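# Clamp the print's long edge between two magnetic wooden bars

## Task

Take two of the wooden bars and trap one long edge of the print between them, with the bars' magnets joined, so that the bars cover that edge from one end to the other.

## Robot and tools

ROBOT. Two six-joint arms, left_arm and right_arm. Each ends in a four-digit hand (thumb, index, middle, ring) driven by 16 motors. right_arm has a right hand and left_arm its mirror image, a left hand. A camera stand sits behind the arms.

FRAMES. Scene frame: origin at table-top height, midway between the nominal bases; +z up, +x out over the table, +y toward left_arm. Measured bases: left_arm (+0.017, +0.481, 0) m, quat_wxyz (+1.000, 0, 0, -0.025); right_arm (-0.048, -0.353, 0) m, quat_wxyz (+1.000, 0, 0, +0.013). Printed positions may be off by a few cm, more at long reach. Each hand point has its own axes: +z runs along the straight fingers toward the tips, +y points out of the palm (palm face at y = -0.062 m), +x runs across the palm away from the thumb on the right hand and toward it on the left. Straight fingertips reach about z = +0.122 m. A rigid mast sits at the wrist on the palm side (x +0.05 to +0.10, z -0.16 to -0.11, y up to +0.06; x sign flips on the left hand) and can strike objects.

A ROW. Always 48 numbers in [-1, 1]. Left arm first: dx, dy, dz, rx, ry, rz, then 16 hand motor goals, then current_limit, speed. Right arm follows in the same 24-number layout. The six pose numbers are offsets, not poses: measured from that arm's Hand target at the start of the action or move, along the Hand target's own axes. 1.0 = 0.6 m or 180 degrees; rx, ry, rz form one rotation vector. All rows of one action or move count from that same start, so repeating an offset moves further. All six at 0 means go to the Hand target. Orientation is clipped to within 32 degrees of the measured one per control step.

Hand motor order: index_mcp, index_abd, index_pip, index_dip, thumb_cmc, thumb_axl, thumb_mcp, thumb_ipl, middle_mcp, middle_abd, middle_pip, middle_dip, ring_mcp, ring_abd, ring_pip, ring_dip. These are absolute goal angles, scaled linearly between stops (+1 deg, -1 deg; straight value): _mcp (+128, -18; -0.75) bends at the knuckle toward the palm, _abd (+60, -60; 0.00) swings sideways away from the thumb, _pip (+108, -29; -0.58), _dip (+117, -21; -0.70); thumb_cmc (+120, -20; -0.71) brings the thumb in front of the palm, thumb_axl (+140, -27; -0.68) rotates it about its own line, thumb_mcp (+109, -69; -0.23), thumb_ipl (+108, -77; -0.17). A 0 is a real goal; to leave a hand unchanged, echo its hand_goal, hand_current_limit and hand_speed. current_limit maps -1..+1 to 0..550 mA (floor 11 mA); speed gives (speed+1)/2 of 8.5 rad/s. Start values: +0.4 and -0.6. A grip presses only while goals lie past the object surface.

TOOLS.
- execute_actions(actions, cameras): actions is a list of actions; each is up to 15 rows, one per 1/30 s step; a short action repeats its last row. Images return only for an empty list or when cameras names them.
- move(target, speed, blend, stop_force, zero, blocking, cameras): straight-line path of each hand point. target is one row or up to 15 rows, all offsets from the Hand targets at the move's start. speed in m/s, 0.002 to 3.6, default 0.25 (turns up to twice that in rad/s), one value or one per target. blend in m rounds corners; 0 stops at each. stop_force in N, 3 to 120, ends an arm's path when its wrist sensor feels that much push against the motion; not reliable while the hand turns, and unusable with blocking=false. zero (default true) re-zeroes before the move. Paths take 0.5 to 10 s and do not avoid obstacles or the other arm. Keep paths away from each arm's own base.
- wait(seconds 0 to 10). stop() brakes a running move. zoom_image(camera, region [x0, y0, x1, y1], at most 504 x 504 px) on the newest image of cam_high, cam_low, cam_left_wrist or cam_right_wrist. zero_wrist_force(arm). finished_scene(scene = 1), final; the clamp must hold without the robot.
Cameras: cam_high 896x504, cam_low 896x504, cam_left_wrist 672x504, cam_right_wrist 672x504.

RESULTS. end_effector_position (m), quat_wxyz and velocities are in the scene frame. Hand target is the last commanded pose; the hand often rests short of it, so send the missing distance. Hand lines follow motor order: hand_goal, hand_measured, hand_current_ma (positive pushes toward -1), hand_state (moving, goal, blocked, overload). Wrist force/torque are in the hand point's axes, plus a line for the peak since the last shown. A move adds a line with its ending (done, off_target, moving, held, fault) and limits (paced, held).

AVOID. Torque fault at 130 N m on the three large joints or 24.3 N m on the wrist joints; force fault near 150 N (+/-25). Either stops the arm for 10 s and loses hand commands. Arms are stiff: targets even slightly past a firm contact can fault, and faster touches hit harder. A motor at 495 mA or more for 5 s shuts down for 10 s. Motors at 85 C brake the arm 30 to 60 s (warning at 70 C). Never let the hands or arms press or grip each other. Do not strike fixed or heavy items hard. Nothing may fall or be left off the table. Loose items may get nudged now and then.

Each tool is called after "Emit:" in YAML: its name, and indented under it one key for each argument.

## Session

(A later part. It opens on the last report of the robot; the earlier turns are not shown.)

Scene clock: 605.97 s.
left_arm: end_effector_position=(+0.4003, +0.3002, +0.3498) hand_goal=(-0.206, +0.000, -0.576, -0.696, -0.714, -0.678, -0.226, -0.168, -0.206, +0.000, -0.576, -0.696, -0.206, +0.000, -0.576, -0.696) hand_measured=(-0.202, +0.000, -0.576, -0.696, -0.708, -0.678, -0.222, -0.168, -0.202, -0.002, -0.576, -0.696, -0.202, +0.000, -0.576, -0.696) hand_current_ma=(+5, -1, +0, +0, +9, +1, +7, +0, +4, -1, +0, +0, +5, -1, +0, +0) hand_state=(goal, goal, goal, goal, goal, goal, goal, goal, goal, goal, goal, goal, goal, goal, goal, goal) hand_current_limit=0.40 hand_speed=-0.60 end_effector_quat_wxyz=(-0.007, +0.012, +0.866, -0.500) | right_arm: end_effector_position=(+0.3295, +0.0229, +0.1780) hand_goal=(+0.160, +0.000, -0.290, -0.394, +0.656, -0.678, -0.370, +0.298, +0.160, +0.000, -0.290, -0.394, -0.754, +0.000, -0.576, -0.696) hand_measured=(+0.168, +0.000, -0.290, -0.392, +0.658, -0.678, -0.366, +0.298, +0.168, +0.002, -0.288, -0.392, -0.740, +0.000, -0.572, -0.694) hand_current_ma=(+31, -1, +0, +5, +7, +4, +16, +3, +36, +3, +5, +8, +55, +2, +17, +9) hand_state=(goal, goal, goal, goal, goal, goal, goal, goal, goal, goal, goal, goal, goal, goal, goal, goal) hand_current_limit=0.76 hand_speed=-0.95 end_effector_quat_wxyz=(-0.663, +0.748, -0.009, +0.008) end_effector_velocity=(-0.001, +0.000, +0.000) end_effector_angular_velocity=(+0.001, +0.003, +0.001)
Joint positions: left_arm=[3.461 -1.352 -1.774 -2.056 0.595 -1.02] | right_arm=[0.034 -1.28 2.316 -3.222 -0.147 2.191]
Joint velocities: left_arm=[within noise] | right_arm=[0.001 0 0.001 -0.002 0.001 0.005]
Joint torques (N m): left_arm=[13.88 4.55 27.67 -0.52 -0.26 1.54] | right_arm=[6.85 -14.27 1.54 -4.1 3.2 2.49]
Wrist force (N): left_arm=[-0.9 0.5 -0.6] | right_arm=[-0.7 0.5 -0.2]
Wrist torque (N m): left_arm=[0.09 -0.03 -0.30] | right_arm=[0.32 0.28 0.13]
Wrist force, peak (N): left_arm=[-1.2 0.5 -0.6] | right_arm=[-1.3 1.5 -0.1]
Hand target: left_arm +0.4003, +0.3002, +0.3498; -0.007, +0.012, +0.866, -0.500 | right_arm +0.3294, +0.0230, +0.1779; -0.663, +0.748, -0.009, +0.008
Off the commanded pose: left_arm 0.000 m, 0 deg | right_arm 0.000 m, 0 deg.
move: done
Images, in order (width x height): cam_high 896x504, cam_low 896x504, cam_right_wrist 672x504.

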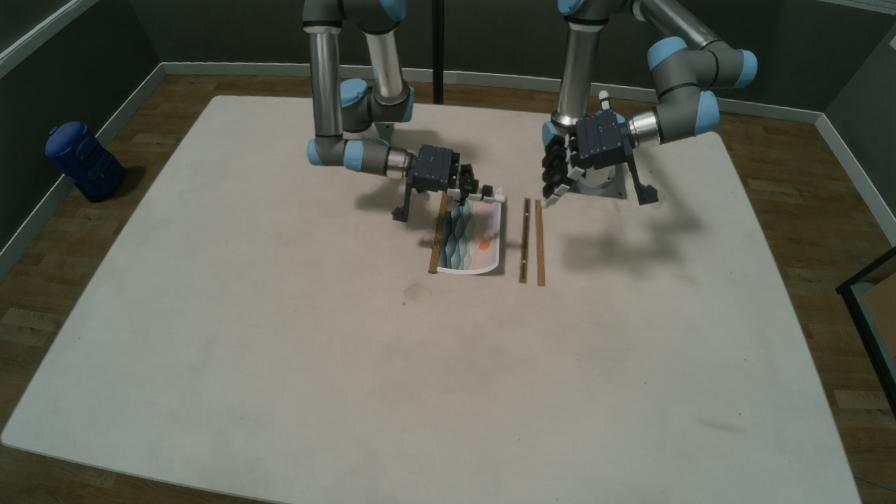

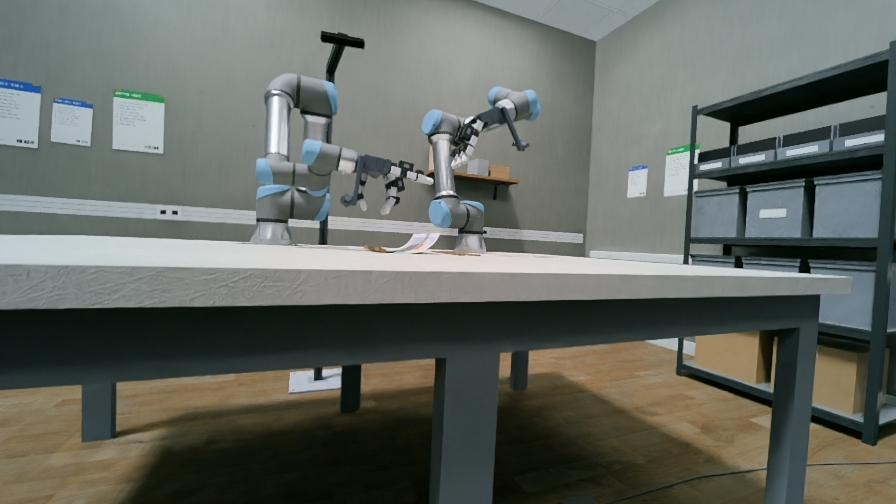

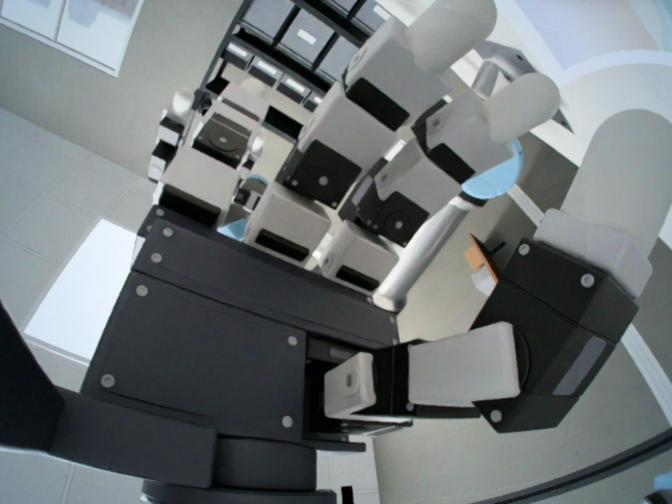

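Emit:
move:
  target: [0,0,0,0,0,0,-0.2055,0,-0.576,-0.696,-0.714,-0.678,-0.226,-0.168,-0.2055,0,-0.576,-0.696,-0.2055,0,-0.576,-0.696,0.4,-0.6,0.01,-0.0826,-0.4292,0,0,0,0.16,0,-0.29,-0.394,0.657,-0.678,-0.37,0.298,0.16,0,-0.29,-0.394,-0.754,0,-0.576,-0.696,0.4,-0.8]
  speed: 0.25
  cameras: ["cam_low","cam_high","cam_left_wrist"]

Emit:
zoom_image:
  camera: "cam_high"
  region: [415, 175, 515, 285]

Emit:
zoom_image:
  camera: "cam_high"
  region: [425, 180, 465, 230]

Emit:
zoom_image:
  camera: "cam_high"
  region: [425, 230, 465, 280]

Emit:
zoom_image:
  camera: "cam_low"
  region: [355, 230, 415, 260]

Scene clock: 609.13 s.
left_arm: end_effector_position=(+0.4003, +0.3002, +0.3498) hand_goal=(-0.206, +0.000, -0.576, -0.696, -0.714, -0.678, -0.226, -0.168, -0.206, +0.000, -0.576, -0.696, -0.206, +0.000, -0.576, -0.696) hand_measured=(-0.202, +0.000, -0.576, -0.696, -0.708, -0.678, -0.222, -0.168, -0.202, -0.002, -0.576, -0.696, -0.202, +0.000, -0.576, -0.696) hand_current_ma=(+5, -1, +0, +0, +9, +1, +7, +0, +4, -1, +0, +0, +5, -1, +0, +0) hand_state=(goal, goal, goal, goal, goal, goal, goal, goal, goal, goal, goal, goal, goal, goal, goal, goal) hand_current_limit=0.40 hand_speed=-0.60 end_effector_quat_wxyz=(-0.007, +0.012, +0.866, -0.500) | right_arm: end_effector_position=(+0.3293, -0.2269, +0.2580) hand_goal=(+0.160, +0.000, -0.290, -0.394, +0.656, -0.678, -0.370, +0.298, +0.160, +0.000, -0.290, -0.394, -0.754, +0.000, -0.576, -0.696) hand_measured=(+0.164, +0.000, -0.290, -0.392, +0.656, -0.678, -0.366, +0.298, +0.166, +0.002, -0.288, -0.392, -0.740, +0.000, -0.572, -0.694) hand_current_ma=(+17, -1, +0, +5, +3, +4, +14, +3, +21, +3, +5, +8, +55, +2, +17, +9) hand_state=(goal, goal, goal, goal, goal, goal, goal, goal, goal, goal, goal, goal, goal, goal, goal, goal) hand_current_limit=0.40 hand_speed=-0.80 end_effector_quat_wxyz=(-0.663, +0.748, -0.009, +0.008)
Joint positions: left_arm=[3.461 -1.352 -1.774 -2.056 0.595 -1.02] | right_arm=[-0.593 -1.603 1.915 -0.542 -0.553 0.197]
Joint torques (N m): left_arm=[13.8 4.28 27.79 -0.55 -0.14 1.57] | right_arm=[5.83 -4.93 -18.5 2.68 -0.97 -2.44]
Wrist force (N): left_arm=[-0.8 0.4 -0.6] | right_arm=[-1.3 0.2 -0.2]
Wrist torque (N m): left_arm=[0.09 -0.04 -0.29] | right_arm=[0.28 0.34 0.09]
Wrist force, peak (N): left_arm=[-1.2 0.4 -0.6] | right_arm=[-0.7 0.6 2.0]
Hand target: left_arm +0.4003, +0.3002, +0.3498; -0.007, +0.012, +0.866, -0.500 | right_arm +0.3293, -0.2269, +0.2579; -0.663, +0.748, -0.009, +0.008
Off the commanded pose: left_arm 0.000 m, 0 deg | right_arm 0.000 m, 0 deg.
move: done
Images, in order (width x height): cam_high 896x504, cam_low 896x504, cam_left_wrist 672x504.

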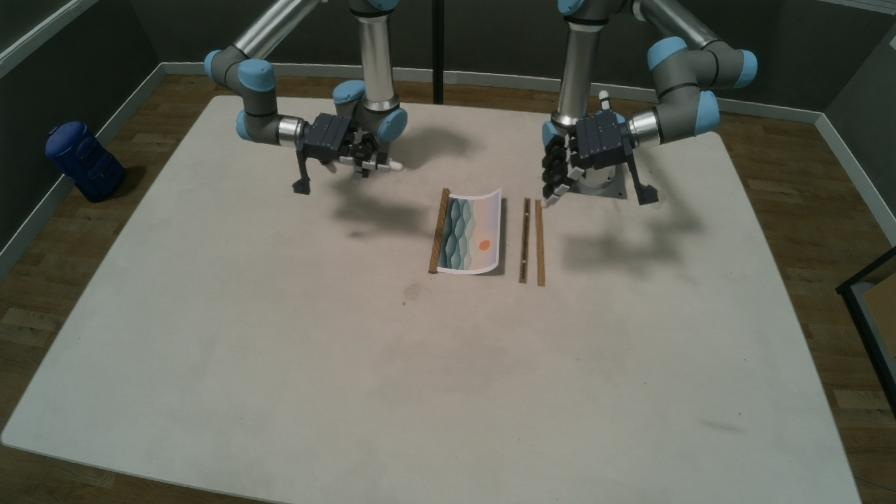

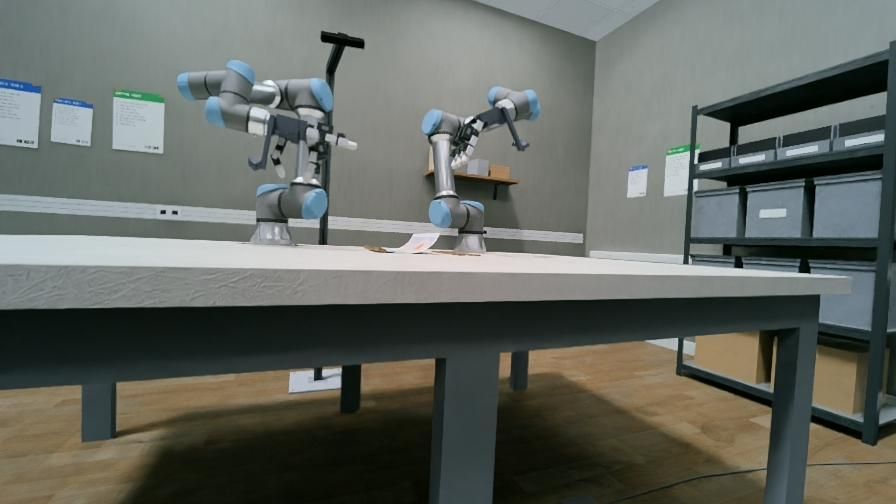

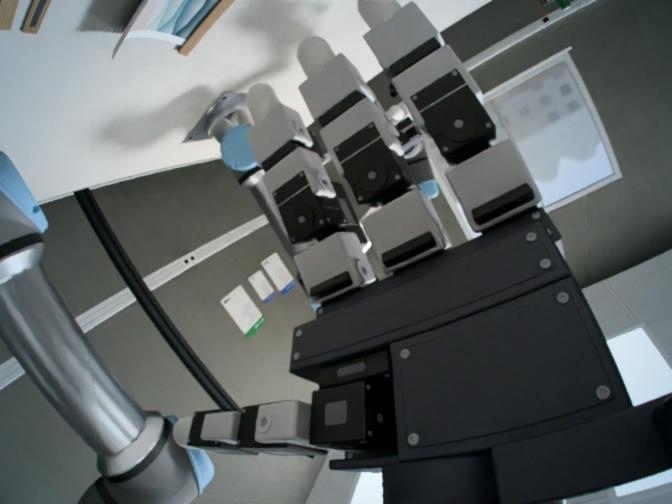

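Scaled by 4.582.

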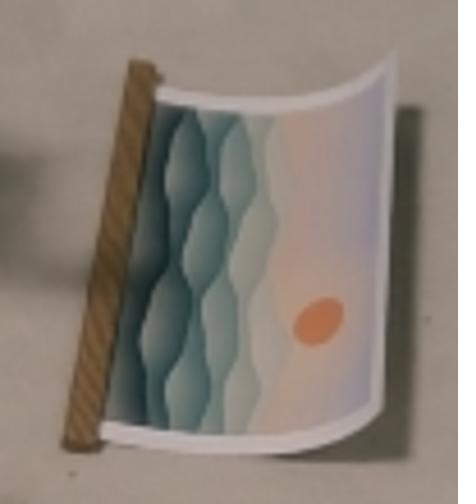

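Scaled by 10.080.

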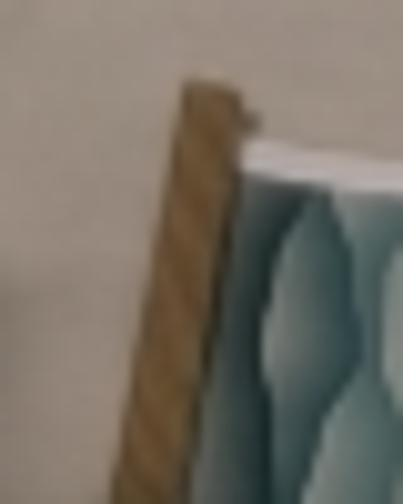

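Scaled by 10.080.

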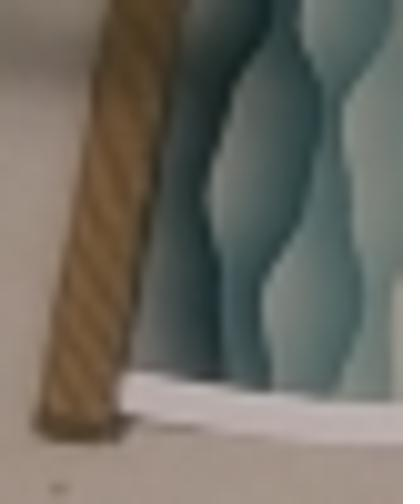

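Scaled by 8.400.

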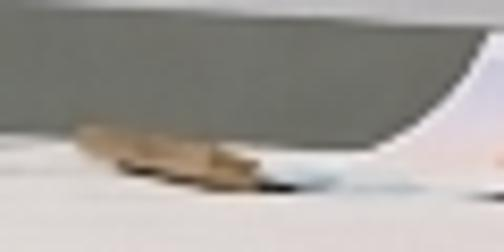

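Emit:
zoom_image:
  camera: "cam_left_wrist"
  region: [90, 0, 260, 80]

Emit:
zoom_image:
  camera: "cam_low"
  region: [360, 240, 400, 258]

Emit:
zoom_image:
  camera: "cam_high"
  region: [435, 182, 459, 206]

Emit:
zoom_image:
  camera: "cam_high"
  region: [424, 254, 448, 278]

Scaled by 2.965 from the camera's 672x504 image, which has a finer 960x720 frame.

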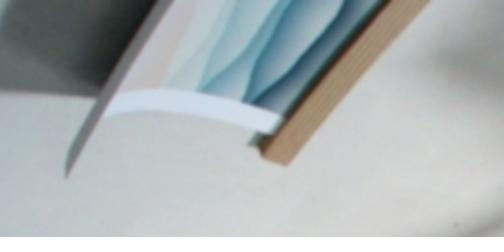

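Scaled by 12.600.

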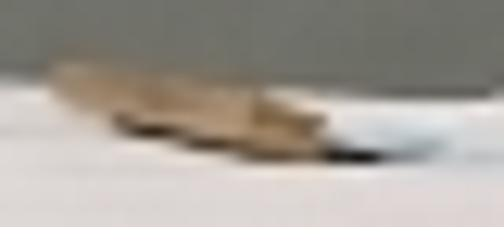

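Scaled by 21.000.

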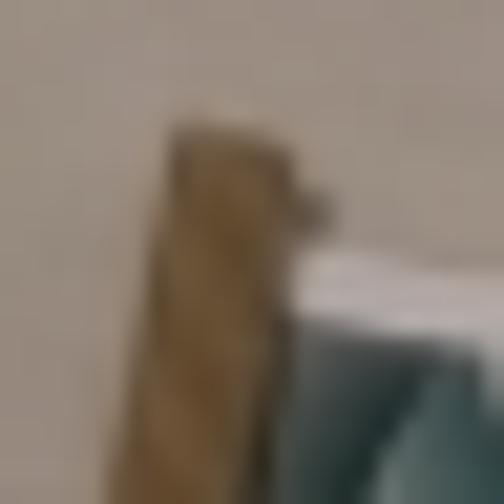

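Scaled by 21.000.

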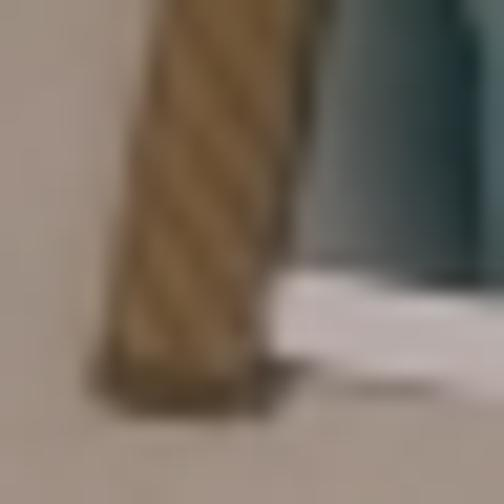

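Emit:
move:
  target: [0,0,0,0,0,0,-0.2055,0,-0.576,-0.696,-0.714,-0.678,-0.226,-0.168,-0.2055,0,-0.576,-0.696,-0.2055,0,-0.576,-0.696,0.4,-0.6,-0.1978,0.1757,0.4637,-0.0555,0.0002,-0.0013,0.18,0,-0.2117,-0.2319,0.657,-0.678,-0.34,-0.076,0.18,0,-0.2117,-0.2319,0.18,0,-0.2117,-0.2319,0.5,-0.7]
  speed: 0.22
  cameras: ["cam_low","cam_high","cam_right_wrist"]

Emit:
zoom_image:
  camera: "cam_high"
  region: [400, 160, 520, 285]

Emit:
zoom_image:
  camera: "cam_right_wrist"
  region: [400, 0, 672, 300]

Scene clock: 622.80 s.
left_arm: end_effector_position=(+0.4003, +0.3002, +0.3498) hand_goal=(-0.206, +0.000, -0.576, -0.696, -0.714, -0.678, -0.226, -0.168, -0.206, +0.000, -0.576, -0.696, -0.206, +0.000, -0.576, -0.696) hand_measured=(-0.202, +0.000, -0.576, -0.696, -0.708, -0.678, -0.222, -0.168, -0.202, -0.002, -0.576, -0.696, -0.202, +0.000, -0.576, -0.696) hand_current_ma=(+5, -1, +0, +0, +9, +1, +7, +0, +4, -1, +0, +0, +5, -1, +0, +0) hand_state=(goal, goal, goal, goal, goal, goal, goal, goal, goal, goal, goal, goal, goal, goal, goal, goal) hand_current_limit=0.40 hand_speed=-0.60 end_effector_quat_wxyz=(-0.007, +0.012, +0.866, -0.500) | right_arm: end_effector_position=(+0.2170, +0.0396, +0.1200) hand_goal=(+0.180, +0.000, -0.212, -0.232, +0.656, -0.678, -0.340, -0.076, +0.180, +0.000, -0.212, -0.232, +0.180, +0.000, -0.212, -0.232) hand_measured=(+0.182, +0.000, -0.216, -0.236, +0.656, -0.678, -0.340, -0.074, +0.182, +0.002, -0.214, -0.236, +0.180, +0.000, -0.214, -0.234) hand_current_ma=(+5, -1, -12, -12, +3, +4, +0, +10, +6, +3, -10, -13, -1, +2, -5, -9) hand_state=(goal, goal, goal, goal, goal, goal, goal, goal, goal, goal, goal, goal, goal, goal, goal, goal) hand_current_limit=0.50 hand_speed=-0.70 end_effector_quat_wxyz=(-0.596, +0.803, -0.009, +0.009)
Joint positions: left_arm=[3.461 -1.352 -1.774 -2.056 0.595 -1.02] | right_arm=[0.184 -1.327 2.545 -3.447 -0.375 2.261]
Joint torques (N m): left_arm=[13.82 3.99 27.81 -0.38 -0.23 1.4] | right_arm=[-7.33 -33.74 -23.97 -4.46 2.1 1.95]
Wrist force (N): left_arm=[-0.8 0.4 -0.6] | right_arm=[-1.0 0.2 -0.3]
Wrist torque (N m): left_arm=[0.08 -0.05 -0.29] | right_arm=[0.36 0.26 0.11]
Wrist force, peak (N): left_arm=[-1.3 0.5 -0.7] | right_arm=[-0.3 -0.5 -2.2]
Hand target: left_arm +0.4003, +0.3002, +0.3498; -0.007, +0.012, +0.866, -0.500 | right_arm +0.2171, +0.0396, +0.1201; -0.596, +0.803, -0.009, +0.009
Off the commanded pose: left_arm 0.000 m, 0 deg | right_arm 0.000 m, 0 deg.
move: done
Images, in order (width x height): cam_high 896x504, cam_low 896x504, cam_right_wrist 672x504.

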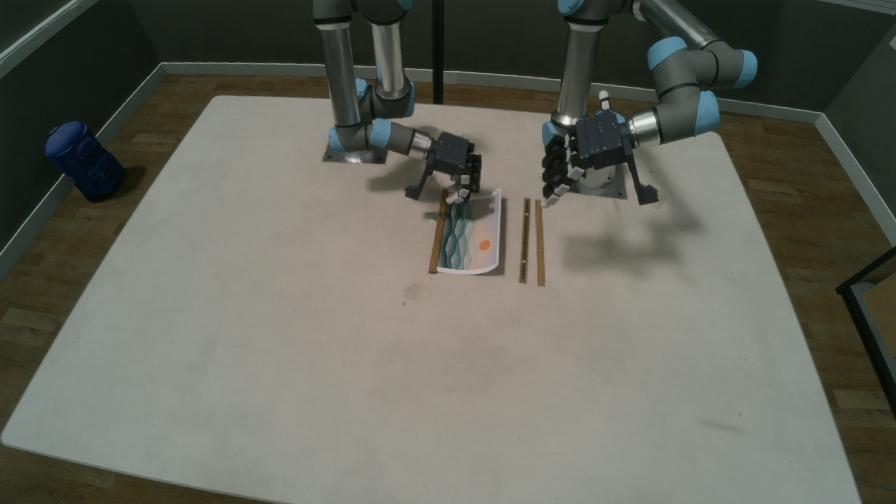

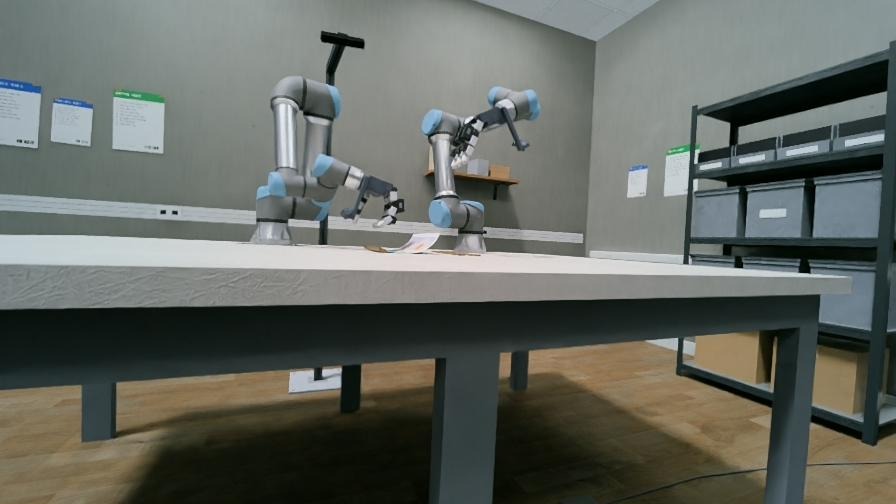

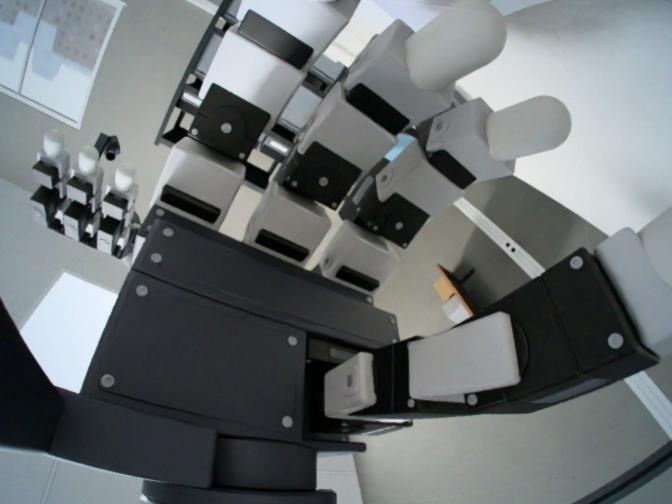

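Scaled by 4.032.

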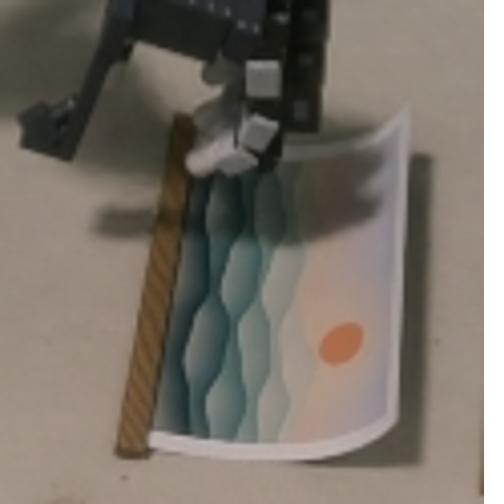

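Scaled by 1.680 from the camera's 672x504 image, which has a finer 960x720 frame.

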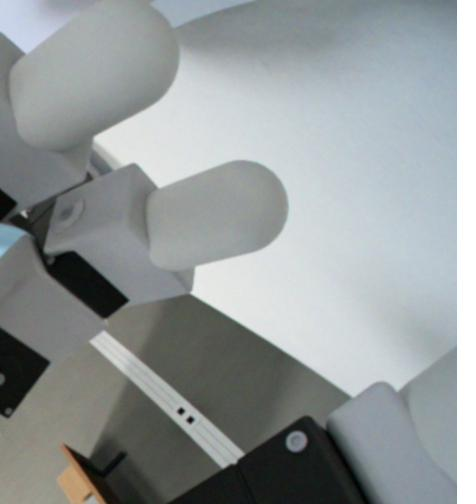

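Emit:
move:
  target: [0,0,0,0,0,0,-0.2055,0,-0.576,-0.696,-0.714,-0.678,-0.226,-0.168,-0.2055,0,-0.576,-0.696,-0.2055,0,-0.576,-0.696,0.4,-0.6,-0.0004,0.0957,0.0290,0,0,0,0.18,0,-0.2117,-0.2319,0.657,-0.678,-0.34,-0.076,0.18,0,-0.2117,-0.2319,0.18,0,-0.2117,-0.2319,0.5,-0.7]
  speed: 0.08

Emit:
move:
  target: [0,0,0,0,0,0,-0.2055,0,-0.576,-0.696,-0.714,-0.678,-0.226,-0.168,-0.2055,0,-0.576,-0.696,-0.2055,0,-0.576,-0.696,0.4,-0.6,-0.0001,0.0295,0.0089,0,0,0,0.18,0,-0.2117,-0.2319,0.657,-0.678,-0.34,-0.076,0.18,0,-0.2117,-0.2319,0.18,0,-0.2117,-0.2319,0.5,-0.7]
  speed: 0.01
  stop_force: 3
  cameras: ["cam_low","cam_high","cam_right_wrist"]

Emit:
zoom_image:
  camera: "cam_high"
  region: [400, 160, 520, 285]

Emit:
zoom_image:
  camera: "cam_right_wrist"
  region: [400, 0, 672, 300]

Scene clock: 625.80 s.
left_arm: end_effector_position=(+0.4003, +0.3002, +0.3498) hand_goal=(-0.206, +0.000, -0.576, -0.696, -0.714, -0.678, -0.226, -0.168, -0.206, +0.000, -0.576, -0.696, -0.206, +0.000, -0.576, -0.696) hand_measured=(-0.202, +0.000, -0.576, -0.696, -0.708, -0.678, -0.222, -0.168, -0.202, -0.002, -0.576, -0.696, -0.202, +0.000, -0.576, -0.696) hand_current_ma=(+5, -1, +0, +0, +9, +1, +7, +0, +4, -1, +0, +0, +5, -1, +0, +0) hand_state=(goal, goal, goal, goal, goal, goal, goal, goal, goal, goal, goal, goal, goal, goal, goal, goal) hand_current_limit=0.40 hand_speed=-0.60 end_effector_quat_wxyz=(-0.007, +0.012, +0.866, -0.500) | right_arm: end_effector_position=(+0.2170, +0.0396, +0.0601) hand_goal=(+0.180, +0.000, -0.212, -0.232, +0.656, -0.678, -0.340, -0.076, +0.180, +0.000, -0.212, -0.232, +0.180, +0.000, -0.212, -0.232) hand_measured=(+0.182, +0.000, -0.216, -0.236, +0.656, -0.678, -0.340, -0.074, +0.182, +0.002, -0.214, -0.236, +0.180, +0.000, -0.214, -0.234) hand_current_ma=(+5, -1, -12, -12, +3, +4, +0, +10, +6, +3, -10, -13, -1, +2, -5, -9) hand_state=(goal, goal, goal, goal, goal, goal, goal, goal, goal, goal, goal, goal, goal, goal, goal, goal) hand_current_limit=0.50 hand_speed=-0.70 end_effector_quat_wxyz=(-0.596, +0.803, -0.009, +0.009)
Joint positions: left_arm=[3.461 -1.352 -1.774 -2.056 0.595 -1.02] | right_arm=[0.184 -1.08 2.554 -3.704 -0.375 2.261]
Joint torques (N m): left_arm=[13.72 3.63 27.11 -0.52 -0.34 1.45] | right_arm=[7.22 -26.78 -18.23 -0.69 0.08 -1.92]
Wrist force (N): left_arm=[-1.0 0.2 -0.6] | right_arm=[-0.8 0.3 -0.3]
Wrist torque (N m): left_arm=[0.05 -0.03 -0.30] | right_arm=[0.39 0.25 0.04]
Wrist force, peak (N): left_arm=[-1.1 0.5 -0.7] | right_arm=[-0.8 1.2 -0.3]
Hand target: left_arm +0.4003, +0.3002, +0.3498; -0.007, +0.012, +0.866, -0.500 | right_arm +0.2171, +0.0396, +0.0601; -0.596, +0.803, -0.009, +0.009
Off the commanded pose: left_arm 0.000 m, 0 deg | right_arm 0.000 m, 0 deg.
move: done

Scene clock: 628.40 s.
left_arm: end_effector_position=(+0.4003, +0.3002, +0.3498) hand_goal=(-0.206, +0.000, -0.576, -0.696, -0.714, -0.678, -0.226, -0.168, -0.206, +0.000, -0.576, -0.696, -0.206, +0.000, -0.576, -0.696) hand_measured=(-0.202, +0.000, -0.576, -0.696, -0.708, -0.678, -0.222, -0.168, -0.202, -0.002, -0.576, -0.696, -0.202, +0.000, -0.576, -0.696) hand_current_ma=(+5, -1, +0, +0, +9, +1, +7, +0, +4, -1, +0, +0, +5, -1, +0, +0) hand_state=(goal, goal, goal, goal, goal, goal, goal, goal, goal, goal, goal, goal, goal, goal, goal, goal) hand_current_limit=0.40 hand_speed=-0.60 end_effector_quat_wxyz=(-0.007, +0.012, +0.866, -0.500) | right_arm: end_effector_position=(+0.2171, +0.0396, +0.0425) hand_goal=(+0.180, +0.000, -0.212, -0.232, +0.656, -0.678, -0.340, -0.076, +0.180, +0.000, -0.212, -0.232, +0.180, +0.000, -0.212, -0.232) hand_measured=(+0.182, +0.000, -0.212, -0.230, +0.656, -0.678, -0.340, -0.074, +0.182, +0.000, -0.212, -0.232, +0.180, +0.000, -0.212, -0.232) hand_current_ma=(+5, -1, +2, +4, +3, +4, +0, +10, +6, +2, -1, +0, -1, +2, -1, +1) hand_state=(goal, goal, goal, goal, goal, goal, goal, goal, goal, goal, goal, goal, goal, goal, goal, goal) hand_current_limit=0.50 hand_speed=-0.70 end_effector_quat_wxyz=(-0.596, +0.803, -0.009, +0.009)
Joint positions: left_arm=[3.461 -1.352 -1.774 -2.056 0.595 -1.02] | right_arm=[0.184 -1.006 2.55 -3.773 -0.375 2.261]
Joint torques (N m): left_arm=[13.47 4.33 27.7 -0.4 -0.27 1.44] | right_arm=[-4.93 -39.53 8.75 0.22 1.26 -1.49]
Wrist force (N): left_arm=[-0.8 0.1 -0.6] | right_arm=[-1.3 -2.5 -0.2]
Wrist torque (N m): left_arm=[0.05 -0.05 -0.28] | right_arm=[0.22 0.24 0.07]
Wrist force, peak (N): left_arm=[-1.2 0.7 -0.8] | right_arm=[-0.9 -3.5 0.1]
Hand target: left_arm +0.4003, +0.3002, +0.3498; -0.007, +0.012, +0.866, -0.500 | right_arm +0.2171, +0.0396, +0.0425; -0.596, +0.803, -0.009, +0.009 (not the last commanded pose)
Off the commanded pose: left_arm 0.000 m, 0 deg | right_arm 0.001 m, 0 deg.
move: contact (right_arm)
Images, in order (width x height): cam_high 896x504, cam_low 896x504, cam_right_wrist 672x504.

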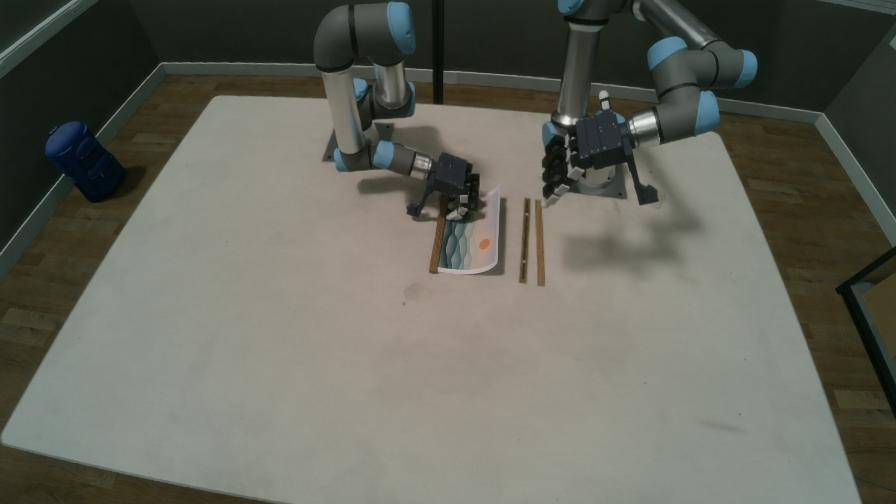

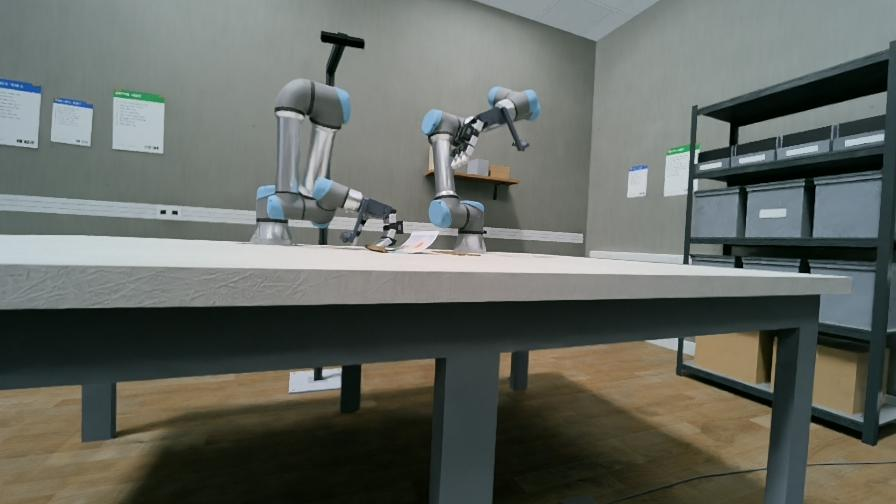

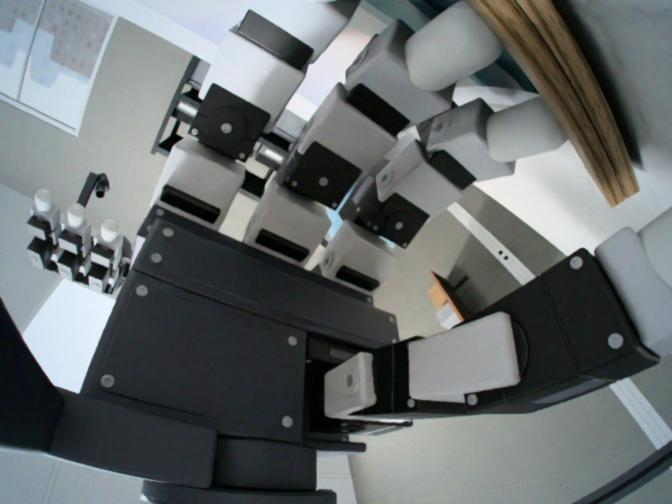

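Scaled by 4.032.

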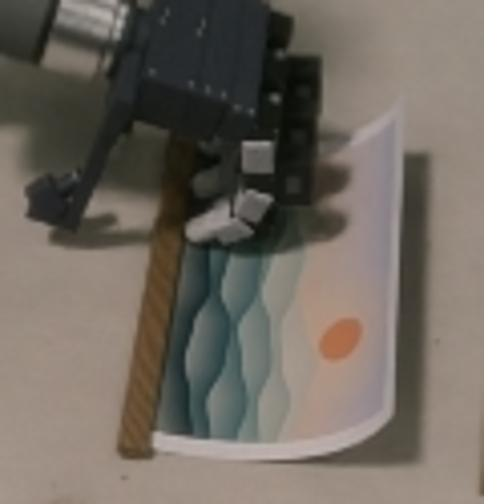

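Scaled by 1.680 from the camera's 672x504 image, which has a finer 960x720 frame.

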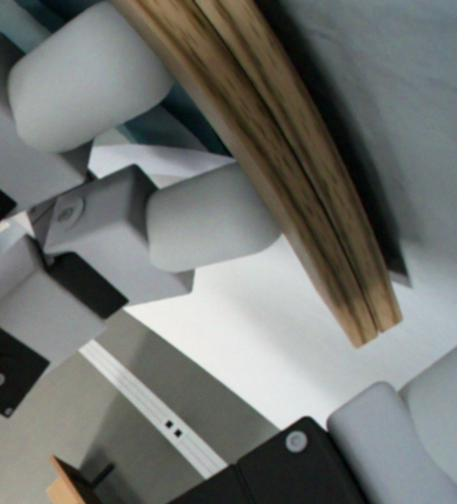

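Emit:
zoom_image:
  camera: "cam_right_wrist"
  region: [570, 120, 670, 220]

Emit:
zoom_image:
  camera: "cam_right_wrist"
  region: [450, 0, 600, 120]

Scaled by 5.040 from the camera's 672x504 image, which has a finer 960x720 frame.

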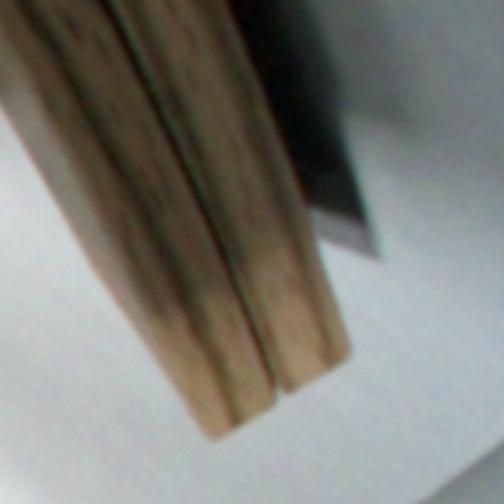

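Scaled by 3.360 from the camera's 672x504 image, which has a finer 960x720 frame.

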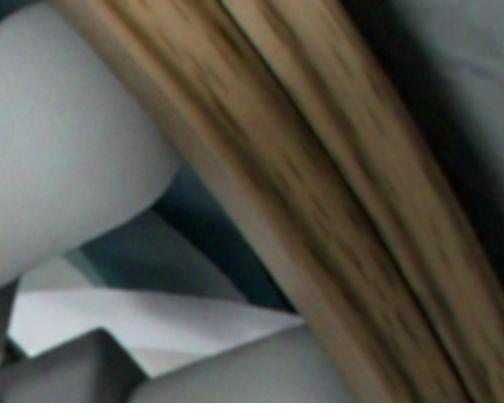

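Emit:
zoom_image:
  camera: "cam_high"
  region: [424, 215, 454, 245]

Emit:
zoom_image:
  camera: "cam_high"
  region: [420, 245, 450, 275]

Emit:
zoom_image:
  camera: "cam_low"
  region: [355, 235, 425, 260]

Scaled by 16.800.

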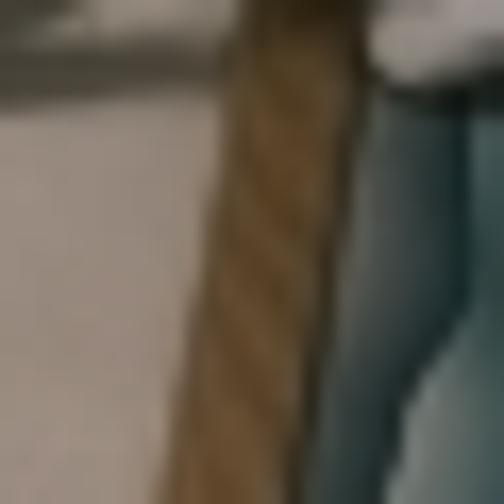

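Scaled by 16.800.

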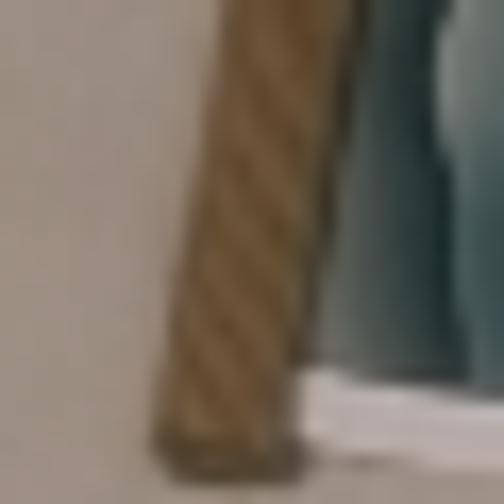

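Scaled by 7.200.

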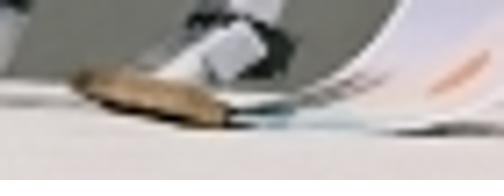

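Emit:
move:
  target:
    - [0,0,0,0,0,0,-0.2055,0,-0.576,-0.696,-0.714,-0.678,-0.226,-0.168,-0.2055,0,-0.576,-0.696,-0.2055,0,-0.576,-0.696,0.4,-0.6,0.0002,-0.0479,-0.0145,0,0,0,0.18,0,-0.2117,-0.2319,0.657,-0.678,-0.34,-0.076,0.18,0,-0.2117,-0.2319,0.18,0,-0.2117,-0.2319,0.5,-0.7]
    - [0,0,0,0,0,0,-0.2055,0,-0.576,-0.696,-0.714,-0.678,-0.226,-0.168,-0.2055,0,-0.576,-0.696,-0.2055,0,-0.576,-0.696,0.4,-0.6,-0.0233,-0.1477,-0.0847,-0.2388,0.0009,-0.006,0.18,0,-0.2117,-0.2319,0.657,-0.678,-0.34,-0.076,0.18,0,-0.2117,-0.2319,0.18,0,-0.2117,-0.2319,0.5,-0.7]
  speed: [0.06,0.2]
  blend: [0.01,0]
  cameras: ["cam_right_wrist","cam_high"]

Emit:
zoom_image:
  camera: "cam_right_wrist"
  region: [400, 0, 672, 250]

Scene clock: 643.00 s.
left_arm: end_effector_position=(+0.4003, +0.3002, +0.3498) hand_goal=(-0.206, +0.000, -0.576, -0.696, -0.714, -0.678, -0.226, -0.168, -0.206, +0.000, -0.576, -0.696, -0.206, +0.000, -0.576, -0.696) hand_measured=(-0.202, +0.000, -0.576, -0.696, -0.708, -0.678, -0.222, -0.168, -0.202, -0.002, -0.576, -0.696, -0.202, +0.000, -0.576, -0.696) hand_current_ma=(+5, -1, +0, +0, +9, +1, +7, +0, +4, -1, +0, +0, +5, -1, +0, +0) hand_state=(goal, goal, goal, goal, goal, goal, goal, goal, goal, goal, goal, goal, goal, goal, goal, goal) hand_current_limit=0.40 hand_speed=-0.60 end_effector_quat_wxyz=(-0.007, +0.012, +0.866, -0.500) | right_arm: end_effector_position=(+0.2022, +0.0171, +0.1420) hand_goal=(+0.180, +0.000, -0.212, -0.232, +0.656, -0.678, -0.340, -0.076, +0.180, +0.000, -0.212, -0.232, +0.180, +0.000, -0.212, -0.232) hand_measured=(+0.176, +0.000, -0.212, -0.230, +0.656, -0.678, -0.338, -0.074, +0.176, +0.000, -0.212, -0.232, +0.176, +0.000, -0.212, -0.232) hand_current_ma=(-12, -1, +2, +4, +3, +4, +8, +10, -14, +2, -1, +0, -11, +1, -1, +1) hand_state=(goal, goal, goal, goal, goal, goal, goal, goal, goal, goal, goal, goal, goal, goal, goal, goal) hand_current_limit=0.50 hand_speed=-0.70 end_effector_quat_wxyz=(-0.260, +0.965, -0.005, +0.012)
Joint positions: left_arm=[3.461 -1.352 -1.774 -2.056 0.595 -1.02] | right_arm=[0.539 -1.587 2.232 -2.539 -1.148 2.217]
Joint torques (N m): left_arm=[14.21 4.02 27.14 -0.44 -0.38 1.37] | right_arm=[2.17 -5.94 -9.91 -0.98 -1.04 -2.33]
Wrist force (N): left_arm=[-1.0 0.5 -0.8] | right_arm=[-0.3 -0.1 0.0]
Wrist torque (N m): left_arm=[0.11 -0.02 -0.31] | right_arm=[0.28 0.03 0.03]
Wrist force, peak (N): left_arm=[-1.1 0.6 -0.8] | right_arm=[-1.5 -2.8 -0.3]
Hand target: left_arm +0.4003, +0.3002, +0.3498; -0.007, +0.012, +0.866, -0.500 | right_arm +0.2022, +0.0170, +0.1420; -0.260, +0.966, -0.005, +0.011
Off the commanded pose: left_arm 0.000 m, 0 deg | right_arm 0.000 m, 0 deg.
move: done
Images, in order (width x height): cam_high 896x504, cam_right_wrist 672x504.

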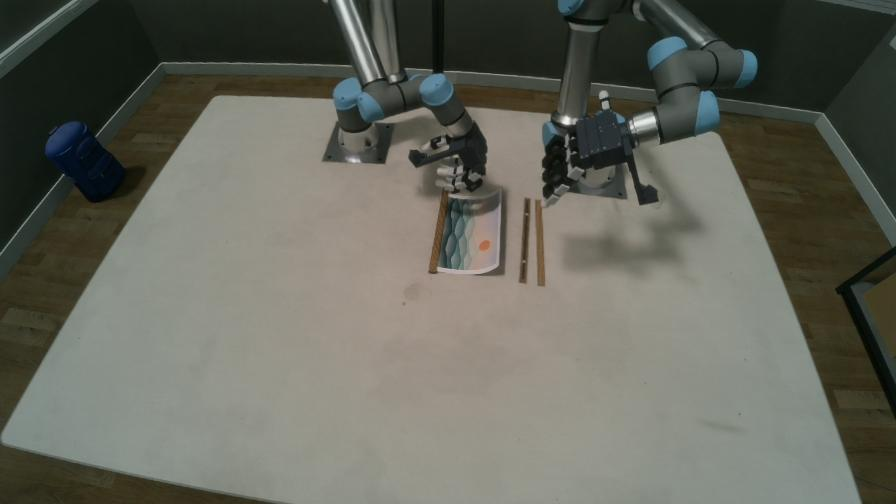

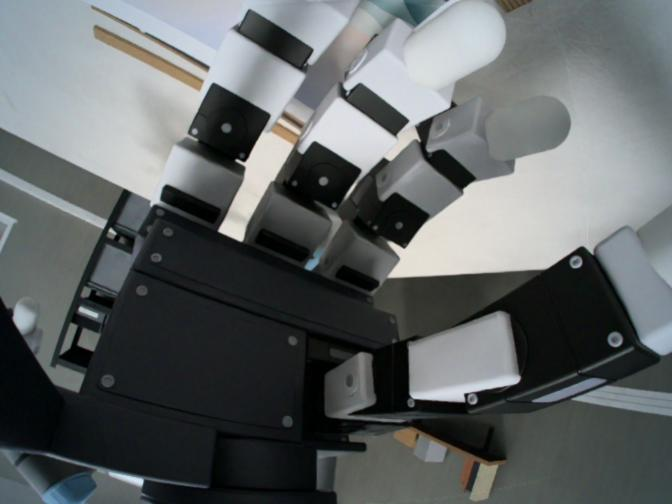

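Scaled by 1.853 from the camera's 672x504 image, which has a finer 960x720 frame.

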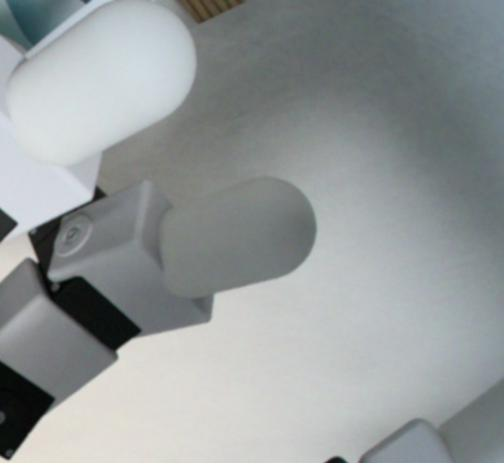

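Emit:
move:
  target: [0,0,0,0,0,0,-0.2055,0,-0.576,-0.696,-0.714,-0.678,-0.226,-0.168,-0.2055,0,-0.576,-0.696,-0.2055,0,-0.576,-0.696,0.4,-0.6,0.0004,0.0759,-0.0055,-0.1111,0.0004,-0.0026,0.18,0,-0.2117,-0.2319,0.657,-0.678,-0.34,-0.076,0.18,0,-0.2117,-0.2319,0.18,0,-0.2117,-0.2319,0.5,-0.7]
  speed: 0.2
  cameras: ["cam_right_wrist"]

Emit:
zoom_image:
  camera: "cam_right_wrist"
  region: [350, 0, 672, 240]

Scene clock: 646.27 s.
left_arm: end_effector_position=(+0.4003, +0.3002, +0.3498) hand_goal=(-0.206, +0.000, -0.576, -0.696, -0.714, -0.678, -0.226, -0.168, -0.206, +0.000, -0.576, -0.696, -0.206, +0.000, -0.576, -0.696) hand_measured=(-0.202, +0.000, -0.576, -0.696, -0.708, -0.678, -0.222, -0.168, -0.202, -0.002, -0.576, -0.696, -0.202, +0.000, -0.576, -0.696) hand_current_ma=(+5, -1, +0, +0, +9, +1, +7, +0, +4, -1, +0, +0, +5, -1, +0, +0) hand_state=(goal, goal, goal, goal, goal, goal, goal, goal, goal, goal, goal, goal, goal, goal, goal, goal) hand_current_limit=0.40 hand_speed=-0.60 end_effector_quat_wxyz=(-0.007, +0.012, +0.866, -0.500) | right_arm: end_effector_position=(+0.2022, -0.0239, +0.1219) hand_goal=(+0.180, +0.000, -0.212, -0.232, +0.656, -0.678, -0.340, -0.076, +0.180, +0.000, -0.212, -0.232, +0.180, +0.000, -0.212, -0.232) hand_measured=(+0.174, +0.000, -0.212, -0.230, +0.656, -0.678, -0.338, -0.074, +0.174, +0.000, -0.212, -0.232, +0.174, +0.000, -0.212, -0.232) hand_current_ma=(-21, -1, +1, +4, +3, +4, +10, +10, -24, +2, -1, +0, -20, +1, -1, +1) hand_state=(goal, goal, goal, goal, goal, goal, goal, goal, goal, goal, goal, goal, goal, goal, goal, goal) hand_current_limit=0.50 hand_speed=-0.70 end_effector_quat_wxyz=(-0.088, +0.996, -0.003, +0.012)
Joint positions: left_arm=[3.461 -1.352 -1.774 -2.056 0.595 -1.02] | right_arm=[0.626 -1.51 2.156 -2.344 -1.445 2.237]
Joint torques (N m): left_arm=[13.69 4.61 27.37 -0.29 -0.37 1.44] | right_arm=[-5.91 -36.82 -4.91 -3.79 -0.92 -2.53]
Wrist force (N): left_arm=[-0.9 0.3 -0.5] | right_arm=[-0.2 0.0 -0.1]
Wrist torque (N m): left_arm=[0.05 -0.04 -0.30] | right_arm=[0.24 0.00 -0.07]
Wrist force, peak (N): left_arm=[-1.2 0.6 -0.6] | right_arm=[-0.7 0.3 0.1]
Hand target: left_arm +0.4003, +0.3002, +0.3498; -0.007, +0.012, +0.866, -0.500 | right_arm +0.2022, -0.0240, +0.1219; -0.088, +0.996, -0.003, +0.012
Off the commanded pose: left_arm 0.000 m, 0 deg | right_arm 0.000 m, 0 deg.
move: done
Images, in order (width x height): cam_right_wrist 672x504.

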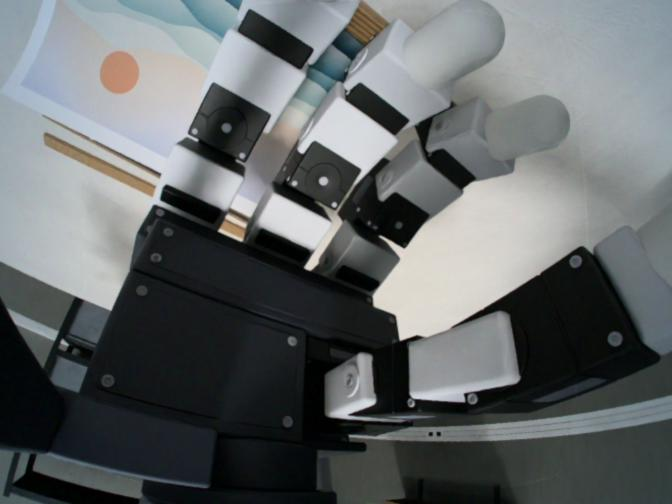

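Scaled by 1.565 from the camera's 672x504 image, which has a finer 960x720 frame.

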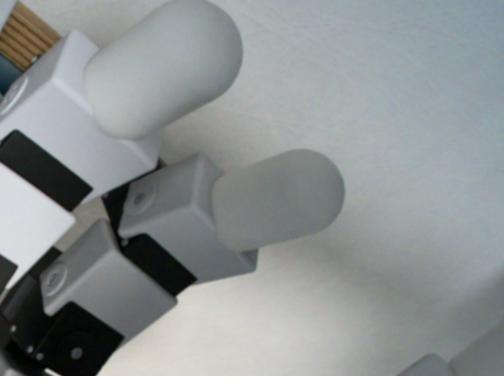

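Emit:
move:
  target: [0,0,0,0,0,0,-0.2055,0,-0.576,-0.696,-0.714,-0.678,-0.226,-0.168,-0.2055,0,-0.576,-0.696,-0.2055,0,-0.576,-0.696,0.4,-0.6,0.1655,-0.1319,0.0275,0,0,0,0.18,0,-0.2117,-0.2319,0.657,-0.678,-0.34,-0.076,0.18,0,-0.2117,-0.2319,0.18,0,-0.2117,-0.2319,0.5,-0.7]
  speed: 0.2
  cameras: ["cam_right_wrist"]

Emit:
zoom_image:
  camera: "cam_right_wrist"
  region: [400, 0, 672, 200]

Scene clock: 648.80 s.
left_arm: end_effector_position=(+0.4003, +0.3002, +0.3498) hand_goal=(-0.206, +0.000, -0.576, -0.696, -0.714, -0.678, -0.226, -0.168, -0.206, +0.000, -0.576, -0.696, -0.206, +0.000, -0.576, -0.696) hand_measured=(-0.202, +0.000, -0.576, -0.696, -0.708, -0.678, -0.222, -0.168, -0.202, -0.002, -0.576, -0.696, -0.202, +0.000, -0.576, -0.696) hand_current_ma=(+5, -1, +0, +0, +9, +1, +7, +0, +4, -1, +0, +0, +5, -1, +0, +0) hand_state=(goal, goal, goal, goal, goal, goal, goal, goal, goal, goal, goal, goal, goal, goal, goal, goal) hand_current_limit=0.40 hand_speed=-0.60 end_effector_quat_wxyz=(-0.007, +0.012, +0.866, -0.500) | right_arm: end_effector_position=(+0.3021, +0.0559, +0.1220) hand_goal=(+0.180, +0.000, -0.212, -0.232, +0.656, -0.678, -0.340, -0.076, +0.180, +0.000, -0.212, -0.232, +0.180, +0.000, -0.212, -0.232) hand_measured=(+0.174, +0.000, -0.212, -0.230, +0.656, -0.678, -0.338, -0.074, +0.174, +0.000, -0.212, -0.232, +0.174, +0.000, -0.212, -0.232) hand_current_ma=(-23, -1, +1, +4, +3, +4, +10, +10, -26, +2, -1, +0, -21, +1, -1, +1) hand_state=(goal, goal, goal, goal, goal, goal, goal, goal, goal, goal, goal, goal, goal, goal, goal, goal) hand_current_limit=0.50 hand_speed=-0.70 end_effector_quat_wxyz=(-0.088, +0.996, -0.003, +0.012)
Joint positions: left_arm=[3.461 -1.352 -1.774 -2.056 0.595 -1.02] | right_arm=[0.631 -1.238 1.814 -2.275 -1.446 2.242]
Joint torques (N m): left_arm=[13.92 3.39 26.85 -0.3 -0.34 1.17] | right_arm=[1.8 -29.85 -29.27 -4.51 -1.4 1.32]
Wrist force (N): left_arm=[-0.9 0.5 -0.7] | right_arm=[-0.3 0.0 -0.1]
Wrist torque (N m): left_arm=[0.10 -0.04 -0.30] | right_arm=[0.24 0.00 -0.09]
Wrist force, peak (N): left_arm=[-1.2 0.6 -0.8] | right_arm=[-1.7 1.6 -0.1]
Hand target: left_arm +0.4003, +0.3002, +0.3498; -0.007, +0.012, +0.866, -0.500 | right_arm +0.3022, +0.0560, +0.1220; -0.088, +0.996, -0.003, +0.012
Off the commanded pose: left_arm 0.000 m, 0 deg | right_arm 0.000 m, 0 deg.
move: done
Images, in order (width x height): cam_right_wrist 672x504.

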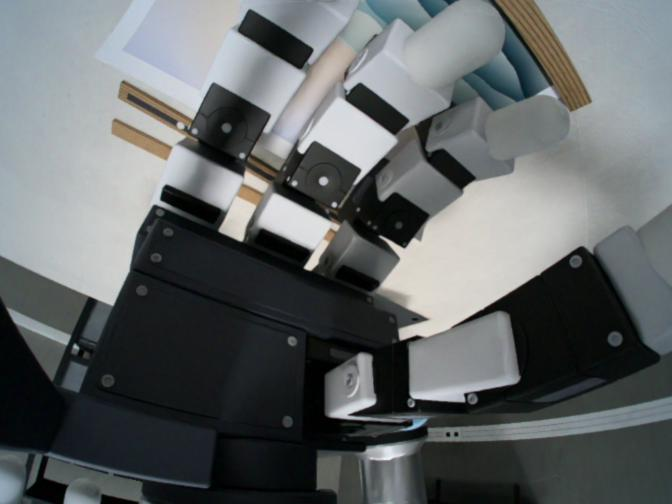

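Scaled by 1.853 from the camera's 672x504 image, which has a finer 960x720 frame.

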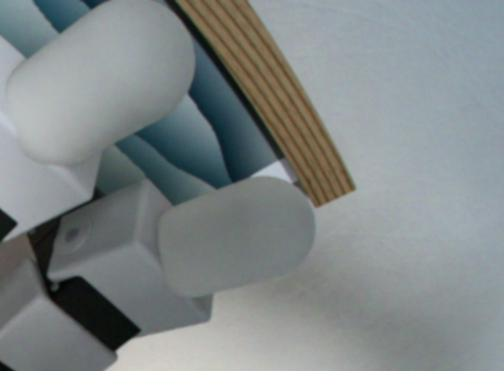

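Emit:
zoom_image:
  camera: "cam_right_wrist"
  region: [520, 50, 620, 130]

Emit:
zoom_image:
  camera: "cam_right_wrist"
  region: [480, 0, 580, 80]

Scaled by 5.040 from the camera's 672x504 image, which has a finer 960x720 frame.

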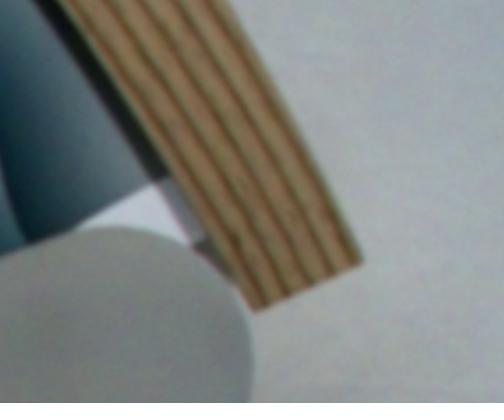

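Scaled by 5.040 from the camera's 672x504 image, which has a finer 960x720 frame.

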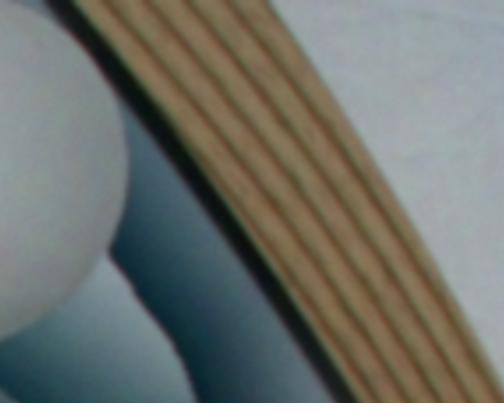

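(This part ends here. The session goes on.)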